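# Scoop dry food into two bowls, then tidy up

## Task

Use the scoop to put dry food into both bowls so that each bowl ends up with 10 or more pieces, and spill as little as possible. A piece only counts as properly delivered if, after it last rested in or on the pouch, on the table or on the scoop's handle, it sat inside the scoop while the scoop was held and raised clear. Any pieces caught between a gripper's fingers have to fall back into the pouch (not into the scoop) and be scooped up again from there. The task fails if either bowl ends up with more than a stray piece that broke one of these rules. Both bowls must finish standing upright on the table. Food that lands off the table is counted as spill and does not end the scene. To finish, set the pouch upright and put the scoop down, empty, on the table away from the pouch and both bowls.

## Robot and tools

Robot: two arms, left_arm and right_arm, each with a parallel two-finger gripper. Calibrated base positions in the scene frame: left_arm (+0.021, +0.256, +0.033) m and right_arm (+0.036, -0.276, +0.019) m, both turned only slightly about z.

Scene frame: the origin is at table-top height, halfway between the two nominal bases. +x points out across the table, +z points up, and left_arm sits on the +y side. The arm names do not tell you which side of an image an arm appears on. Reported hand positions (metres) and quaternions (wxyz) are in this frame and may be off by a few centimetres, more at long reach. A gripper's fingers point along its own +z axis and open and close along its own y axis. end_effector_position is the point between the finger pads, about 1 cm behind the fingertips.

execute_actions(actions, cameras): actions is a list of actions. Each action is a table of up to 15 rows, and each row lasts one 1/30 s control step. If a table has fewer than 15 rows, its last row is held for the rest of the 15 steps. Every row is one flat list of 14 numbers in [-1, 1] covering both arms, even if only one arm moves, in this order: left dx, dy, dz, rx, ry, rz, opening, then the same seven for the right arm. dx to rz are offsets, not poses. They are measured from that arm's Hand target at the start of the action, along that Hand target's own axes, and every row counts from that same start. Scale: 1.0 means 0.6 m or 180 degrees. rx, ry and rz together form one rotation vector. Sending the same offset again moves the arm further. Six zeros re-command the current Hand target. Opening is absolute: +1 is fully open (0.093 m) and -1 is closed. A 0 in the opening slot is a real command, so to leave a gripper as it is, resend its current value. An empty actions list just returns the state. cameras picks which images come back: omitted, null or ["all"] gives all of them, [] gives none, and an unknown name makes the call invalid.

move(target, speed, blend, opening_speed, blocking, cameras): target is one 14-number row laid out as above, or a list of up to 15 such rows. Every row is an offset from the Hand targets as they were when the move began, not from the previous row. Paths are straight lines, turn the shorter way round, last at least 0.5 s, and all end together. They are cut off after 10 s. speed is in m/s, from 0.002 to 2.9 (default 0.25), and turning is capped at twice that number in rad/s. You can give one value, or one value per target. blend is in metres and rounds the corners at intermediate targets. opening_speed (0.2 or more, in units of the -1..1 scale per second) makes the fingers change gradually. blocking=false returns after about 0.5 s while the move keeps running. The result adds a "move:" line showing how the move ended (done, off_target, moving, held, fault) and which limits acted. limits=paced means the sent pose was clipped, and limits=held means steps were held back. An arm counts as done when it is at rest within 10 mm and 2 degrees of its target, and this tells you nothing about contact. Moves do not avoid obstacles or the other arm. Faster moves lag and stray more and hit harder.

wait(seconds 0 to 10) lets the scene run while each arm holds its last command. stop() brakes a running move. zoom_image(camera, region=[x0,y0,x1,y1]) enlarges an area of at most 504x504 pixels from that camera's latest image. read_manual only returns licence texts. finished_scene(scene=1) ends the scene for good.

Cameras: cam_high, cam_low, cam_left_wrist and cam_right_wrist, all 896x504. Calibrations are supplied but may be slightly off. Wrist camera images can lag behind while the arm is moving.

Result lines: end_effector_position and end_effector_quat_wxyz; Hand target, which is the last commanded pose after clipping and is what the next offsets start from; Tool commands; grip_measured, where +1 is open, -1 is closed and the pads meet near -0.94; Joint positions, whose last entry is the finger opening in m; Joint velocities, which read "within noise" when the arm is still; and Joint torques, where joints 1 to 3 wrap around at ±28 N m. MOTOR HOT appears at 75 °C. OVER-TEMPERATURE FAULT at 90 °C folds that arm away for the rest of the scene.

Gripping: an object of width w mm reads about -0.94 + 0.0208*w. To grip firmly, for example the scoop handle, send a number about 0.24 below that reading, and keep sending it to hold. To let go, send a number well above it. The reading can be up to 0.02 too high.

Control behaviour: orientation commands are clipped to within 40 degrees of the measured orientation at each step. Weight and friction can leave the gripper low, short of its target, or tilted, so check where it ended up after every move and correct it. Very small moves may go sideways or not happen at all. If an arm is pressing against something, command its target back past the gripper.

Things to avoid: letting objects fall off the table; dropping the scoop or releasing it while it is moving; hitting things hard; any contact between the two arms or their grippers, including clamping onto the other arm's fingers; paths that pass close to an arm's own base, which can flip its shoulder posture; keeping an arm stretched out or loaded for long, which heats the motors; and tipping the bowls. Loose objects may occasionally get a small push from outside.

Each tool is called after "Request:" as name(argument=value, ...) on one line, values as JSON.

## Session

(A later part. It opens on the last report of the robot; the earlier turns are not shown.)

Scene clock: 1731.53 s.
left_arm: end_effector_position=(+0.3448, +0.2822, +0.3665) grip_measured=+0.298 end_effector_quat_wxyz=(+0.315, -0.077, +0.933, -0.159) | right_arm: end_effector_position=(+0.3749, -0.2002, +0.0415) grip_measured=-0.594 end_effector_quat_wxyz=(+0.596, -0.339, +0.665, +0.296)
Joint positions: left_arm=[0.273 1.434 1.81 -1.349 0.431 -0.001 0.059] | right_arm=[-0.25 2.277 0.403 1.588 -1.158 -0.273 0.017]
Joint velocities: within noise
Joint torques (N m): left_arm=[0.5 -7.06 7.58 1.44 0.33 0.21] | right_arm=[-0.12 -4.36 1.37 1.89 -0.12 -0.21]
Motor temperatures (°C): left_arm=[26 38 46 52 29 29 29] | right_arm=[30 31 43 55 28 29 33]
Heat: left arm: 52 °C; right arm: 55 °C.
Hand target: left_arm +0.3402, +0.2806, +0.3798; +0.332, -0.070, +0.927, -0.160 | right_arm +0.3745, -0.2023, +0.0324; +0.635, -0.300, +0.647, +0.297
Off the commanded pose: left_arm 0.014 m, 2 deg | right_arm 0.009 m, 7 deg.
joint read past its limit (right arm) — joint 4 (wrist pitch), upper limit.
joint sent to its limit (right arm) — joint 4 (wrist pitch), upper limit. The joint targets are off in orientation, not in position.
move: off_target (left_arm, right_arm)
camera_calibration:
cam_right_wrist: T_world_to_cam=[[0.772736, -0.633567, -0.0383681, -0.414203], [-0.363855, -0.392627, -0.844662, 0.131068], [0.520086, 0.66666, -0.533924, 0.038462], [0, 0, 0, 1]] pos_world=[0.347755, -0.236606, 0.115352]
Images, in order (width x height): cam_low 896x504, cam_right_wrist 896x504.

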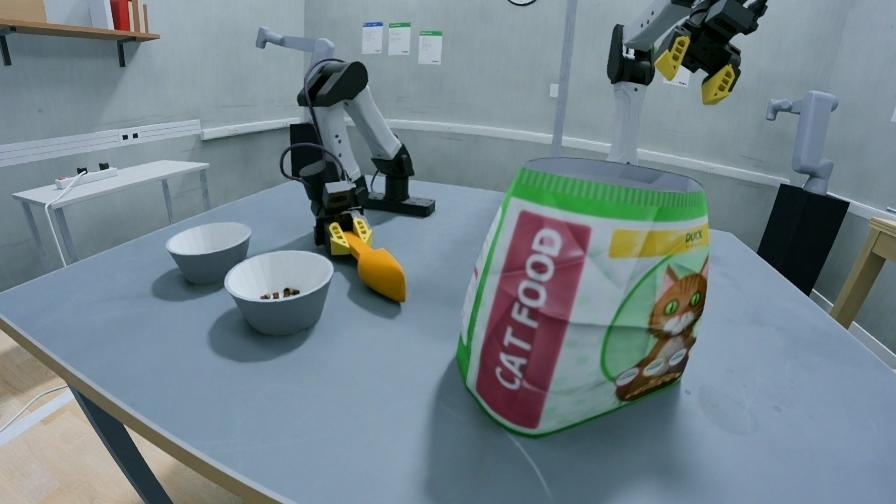

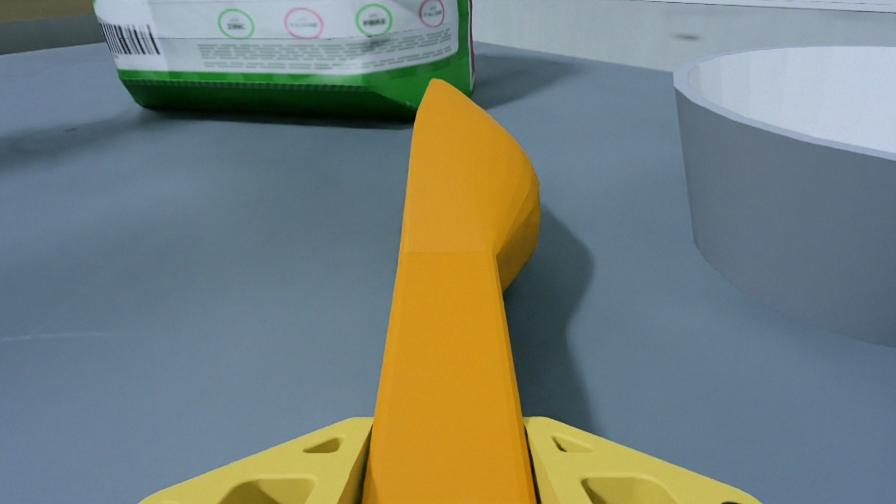

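Request:
move(target=[0,0,0,0,0,0,0.3,-0.008,0,0,0,0,0,-0.2], opening_speed=0.3, cameras=["cam_low","cam_right_wrist"])

Request:
zoom_image(camera="cam_low", region=[300, 160, 460, 320])

Scene clock: 1739.73 s.
left_arm: end_effector_position=(+0.3448, +0.2822, +0.3665) grip_measured=+0.298 end_effector_quat_wxyz=(+0.315, -0.077, +0.933, -0.159) | right_arm: end_effector_position=(+0.3749, -0.2002, +0.0415) grip_measured=-0.202 end_effector_quat_wxyz=(+0.596, -0.339, +0.665, +0.296)
Joint positions: left_arm=[0.273 1.434 1.81 -1.349 0.431 -0.001 0.059] | right_arm=[-0.25 2.277 0.403 1.588 -1.158 -0.274 0.035]
Joint velocities: within noise
Joint torques (N m): left_arm=[0.5 -7.08 7.58 1.44 0.32 0.21] | right_arm=[-0.12 -5.76 0.87 1.88 -0.11 -0.11]
Motor temperatures (°C): left_arm=[26 37 46 52 29 29 29] | right_arm=[30 32 42 54 28 29 33]
Heat: left arm: 52 °C; right arm: 54 °C.
Hand target: left_arm +0.3402, +0.2806, +0.3798; +0.332, -0.070, +0.927, -0.160 | right_arm +0.3746, -0.2022, +0.0372; +0.635, -0.300, +0.647, +0.297
Off the commanded pose: left_arm 0.014 m, 2 deg | right_arm 0.005 m, 7 deg.
joint read past its limit (right arm) — joint 4 (wrist pitch), upper limit.
joint sent to its limit (right arm) — joint 4 (wrist pitch), upper limit. The joint targets are off in orientation, not in position.
move: off_target (left_arm, right_arm)
camera_calibration:
cam_right_wrist: T_world_to_cam=[[0.772793, -0.63352, -0.0379888, -0.414256], [-0.363576, -0.392853, -0.844677, 0.130919], [0.520196, 0.666572, -0.533927, 0.0384031], [0, 0, 0, 1]] pos_world=[0.347756, -0.236606, 0.115352]
Images, in order (width x height): cam_low 896x504, cam_right_wrist 896x504.

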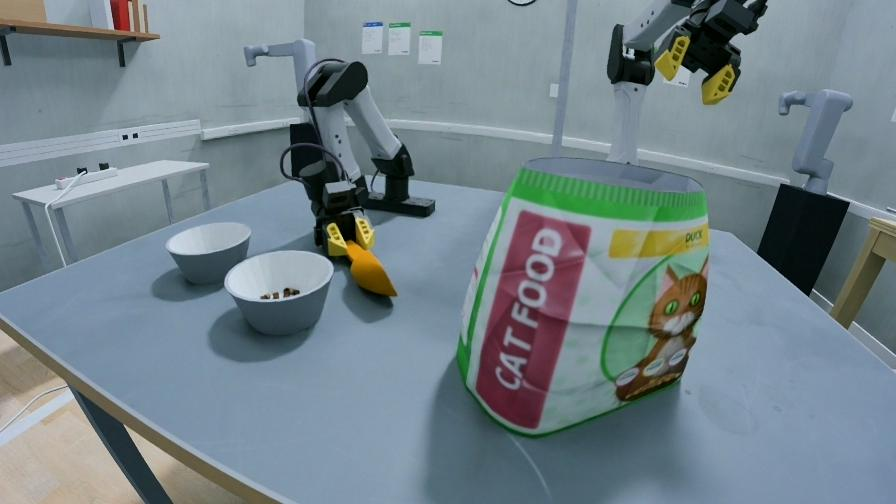

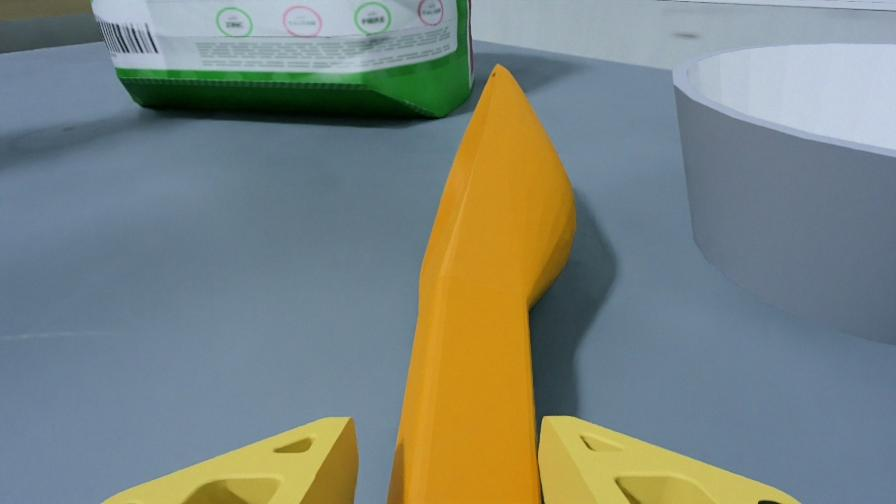

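Scaled by 3.150 from the camera's 896x504 image, which has a finer 1280x720 frame.

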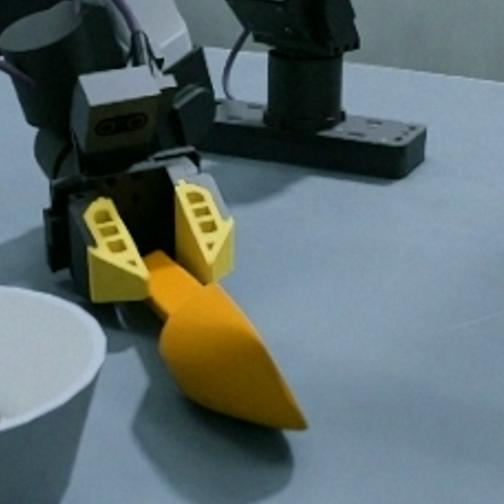

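Request:
move(target=[0,0,0,0,0,0,0.3,0,0,0,0,0,0,0.5], opening_speed=0.3, cameras=["cam_low","cam_right_wrist"])

Scene clock: 1746.17 s.
left_arm: end_effector_position=(+0.3448, +0.2822, +0.3665) grip_measured=+0.298 end_effector_quat_wxyz=(+0.315, -0.077, +0.933, -0.159) | right_arm: end_effector_position=(+0.3749, -0.2002, +0.0415) grip_measured=+0.498 end_effector_quat_wxyz=(+0.596, -0.339, +0.665, +0.296)
Joint positions: left_arm=[0.273 1.434 1.81 -1.349 0.431 -0.001 0.059] | right_arm=[-0.25 2.277 0.403 1.588 -1.158 -0.274 0.069]
Joint velocities: within noise
Joint torques (N m): left_arm=[0.49 -7.06 7.61 1.44 0.33 0.21] | right_arm=[-0.12 -5.74 0.88 1.9 -0.12 -0.1]
Motor temperatures (°C): left_arm=[26 37 46 52 29 29 29] | right_arm=[30 32 42 54 28 29 32]
Heat: left arm: 52 °C; right arm: 54 °C.
Hand target: left_arm +0.3402, +0.2806, +0.3798; +0.332, -0.070, +0.927, -0.160 | right_arm +0.3746, -0.2022, +0.0372; +0.635, -0.300, +0.647, +0.297
Off the commanded pose: left_arm 0.014 m, 2 deg | right_arm 0.005 m, 7 deg.
joint read past its limit (right arm) — joint 4 (wrist pitch), upper limit.
joint sent to its limit (right arm) — joint 4 (wrist pitch), upper limit. The joint targets are off in orientation, not in position.
move: off_target (left_arm, right_arm)
camera_calibration:
cam_right_wrist: T_world_to_cam=[[0.772793, -0.63352, -0.0379888, -0.414256], [-0.363576, -0.392853, -0.844677, 0.130919], [0.520196, 0.666572, -0.533927, 0.0384031], [0, 0, 0, 1]] pos_world=[0.347756, -0.236606, 0.115352]
Images, in order (width x height): cam_low 896x504, cam_right_wrist 896x504.

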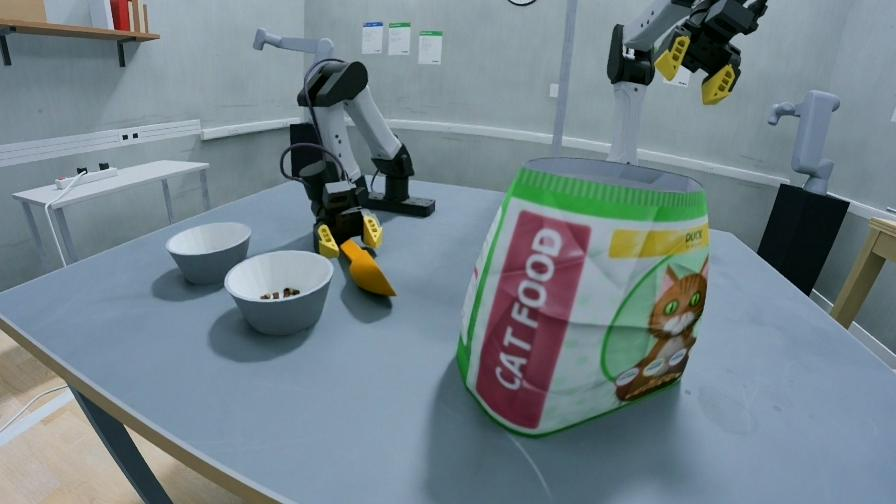

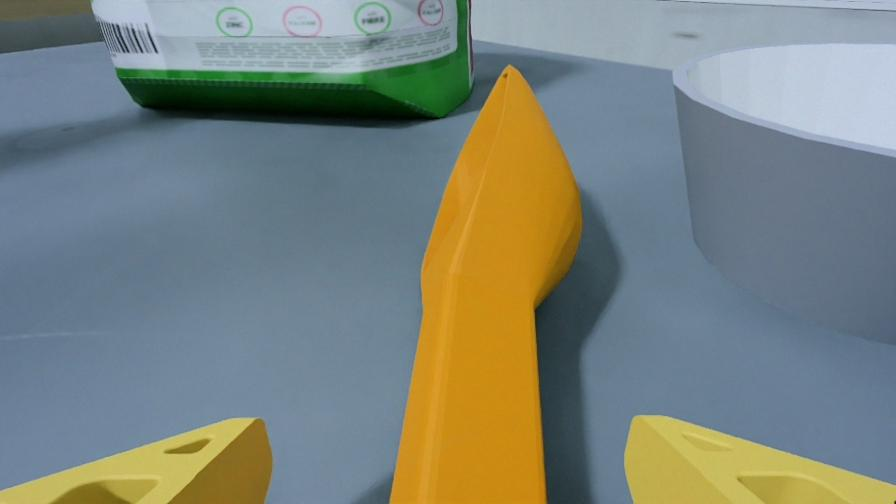

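Request:
move(target=[[0,0,0,0,0,0,0.3,-0.2,0,-0.02,0,0,0,0.5],[0,0,0,0,0,0,0.3,-0.33,0.1,-0.1,0,0,0,0.5]], speed=[0.08,0.15])

Request:
zoom_image(camera="cam_high", region=[220, 130, 500, 290])

Request:
zoom_image(camera="cam_low", region=[130, 180, 480, 360])

Scene clock: 1757.13 s.
left_arm: end_effector_position=(+0.3448, +0.2822, +0.3665) grip_measured=+0.298 end_effector_quat_wxyz=(+0.315, -0.077, +0.933, -0.159) | right_arm: end_effector_position=(+0.2910, -0.2062, +0.2256) grip_measured=+0.498 end_effector_quat_wxyz=(+0.628, -0.290, +0.654, +0.306)
Joint positions: left_arm=[0.273 1.434 1.81 -1.349 0.431 -0.001 0.059] | right_arm=[-0.393 0.891 0.232 0.586 -1.254 -0.033 0.069]
Joint velocities: within noise
Joint torques (N m): left_arm=[0.51 -7.08 7.6 1.43 0.33 0.21] | right_arm=[-0.06 -1.57 9.26 1.81 -0.15 -0.19]
Motor temperatures (°C): left_arm=[26 37 46 51 29 29 29] | right_arm=[30 33 42 53 28 29 32]
Heat: left arm: 51 °C; right arm: 53 °C.
Hand target: left_arm +0.3402, +0.2806, +0.3798; +0.332, -0.070, +0.927, -0.160 | right_arm +0.2927, -0.2076, +0.2363; +0.635, -0.299, +0.647, +0.297
Off the commanded pose: left_arm 0.014 m, 2 deg | right_arm 0.011 m, 2 deg.
move: off_target (left_arm, right_arm)
camera_calibration:
cam_left_wrist: T_world_to_cam=[[0.0611171, -0.938428, 0.340025, 0.121712], [-0.973714, -0.130945, -0.186374, 0.479701], [0.219423, -0.319696, -0.921763, 0.435062], [0, 0, 0, 1]] pos_world=[0.364191, 0.31612, 0.449043]
cam_right_wrist: T_world_to_cam=[[0.731628, -0.67586, -0.0890662, -0.331535], [-0.368719, -0.282439, -0.885593, 0.287118], [0.573381, 0.680765, -0.455843, 0.154151], [0, 0, 0, 1]] pos_world=[0.260039, -0.247919, 0.295009]

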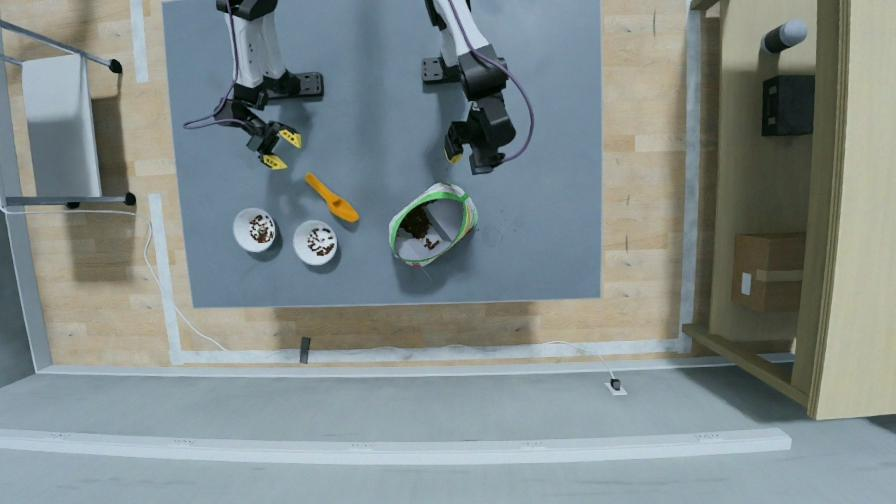

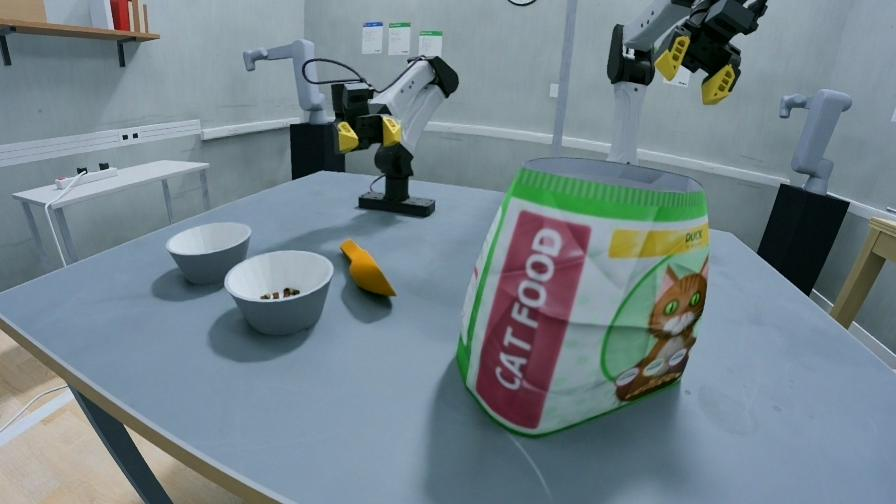

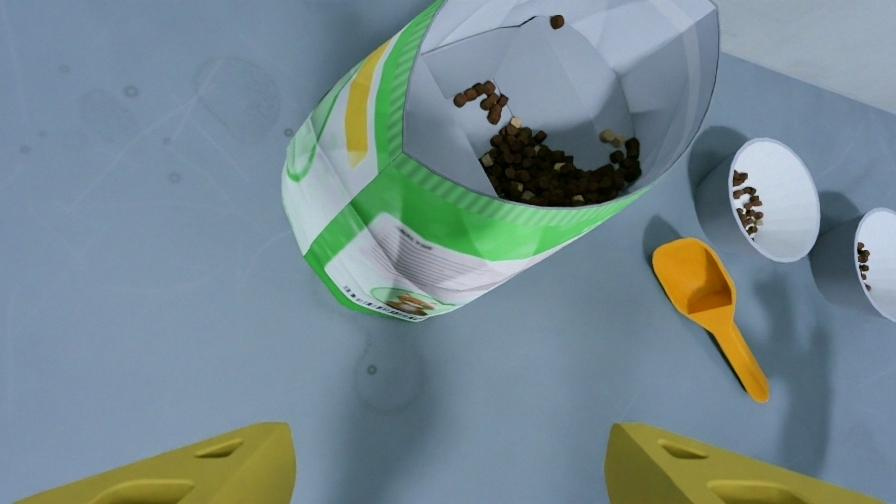

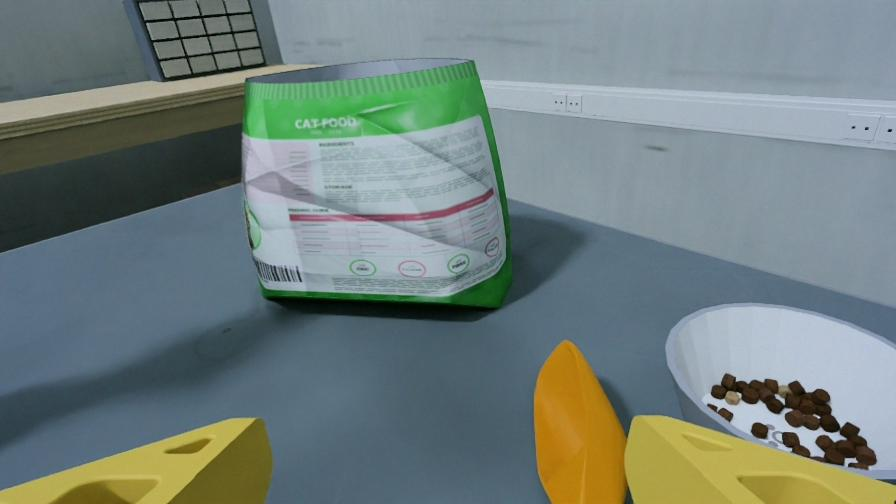

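Scaled by 1.800 from the camera's 896x504 image, which has a finer 1280x720 frame.

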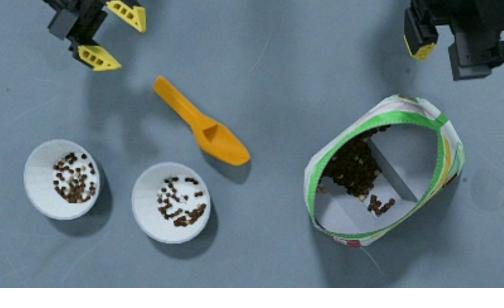

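Scaled by 1.440 from the camera's 896x504 image, which has a finer 1280x720 frame.

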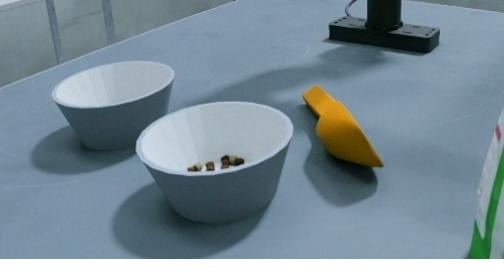

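Request:
finished_scene()

The scene is finished: the task was done.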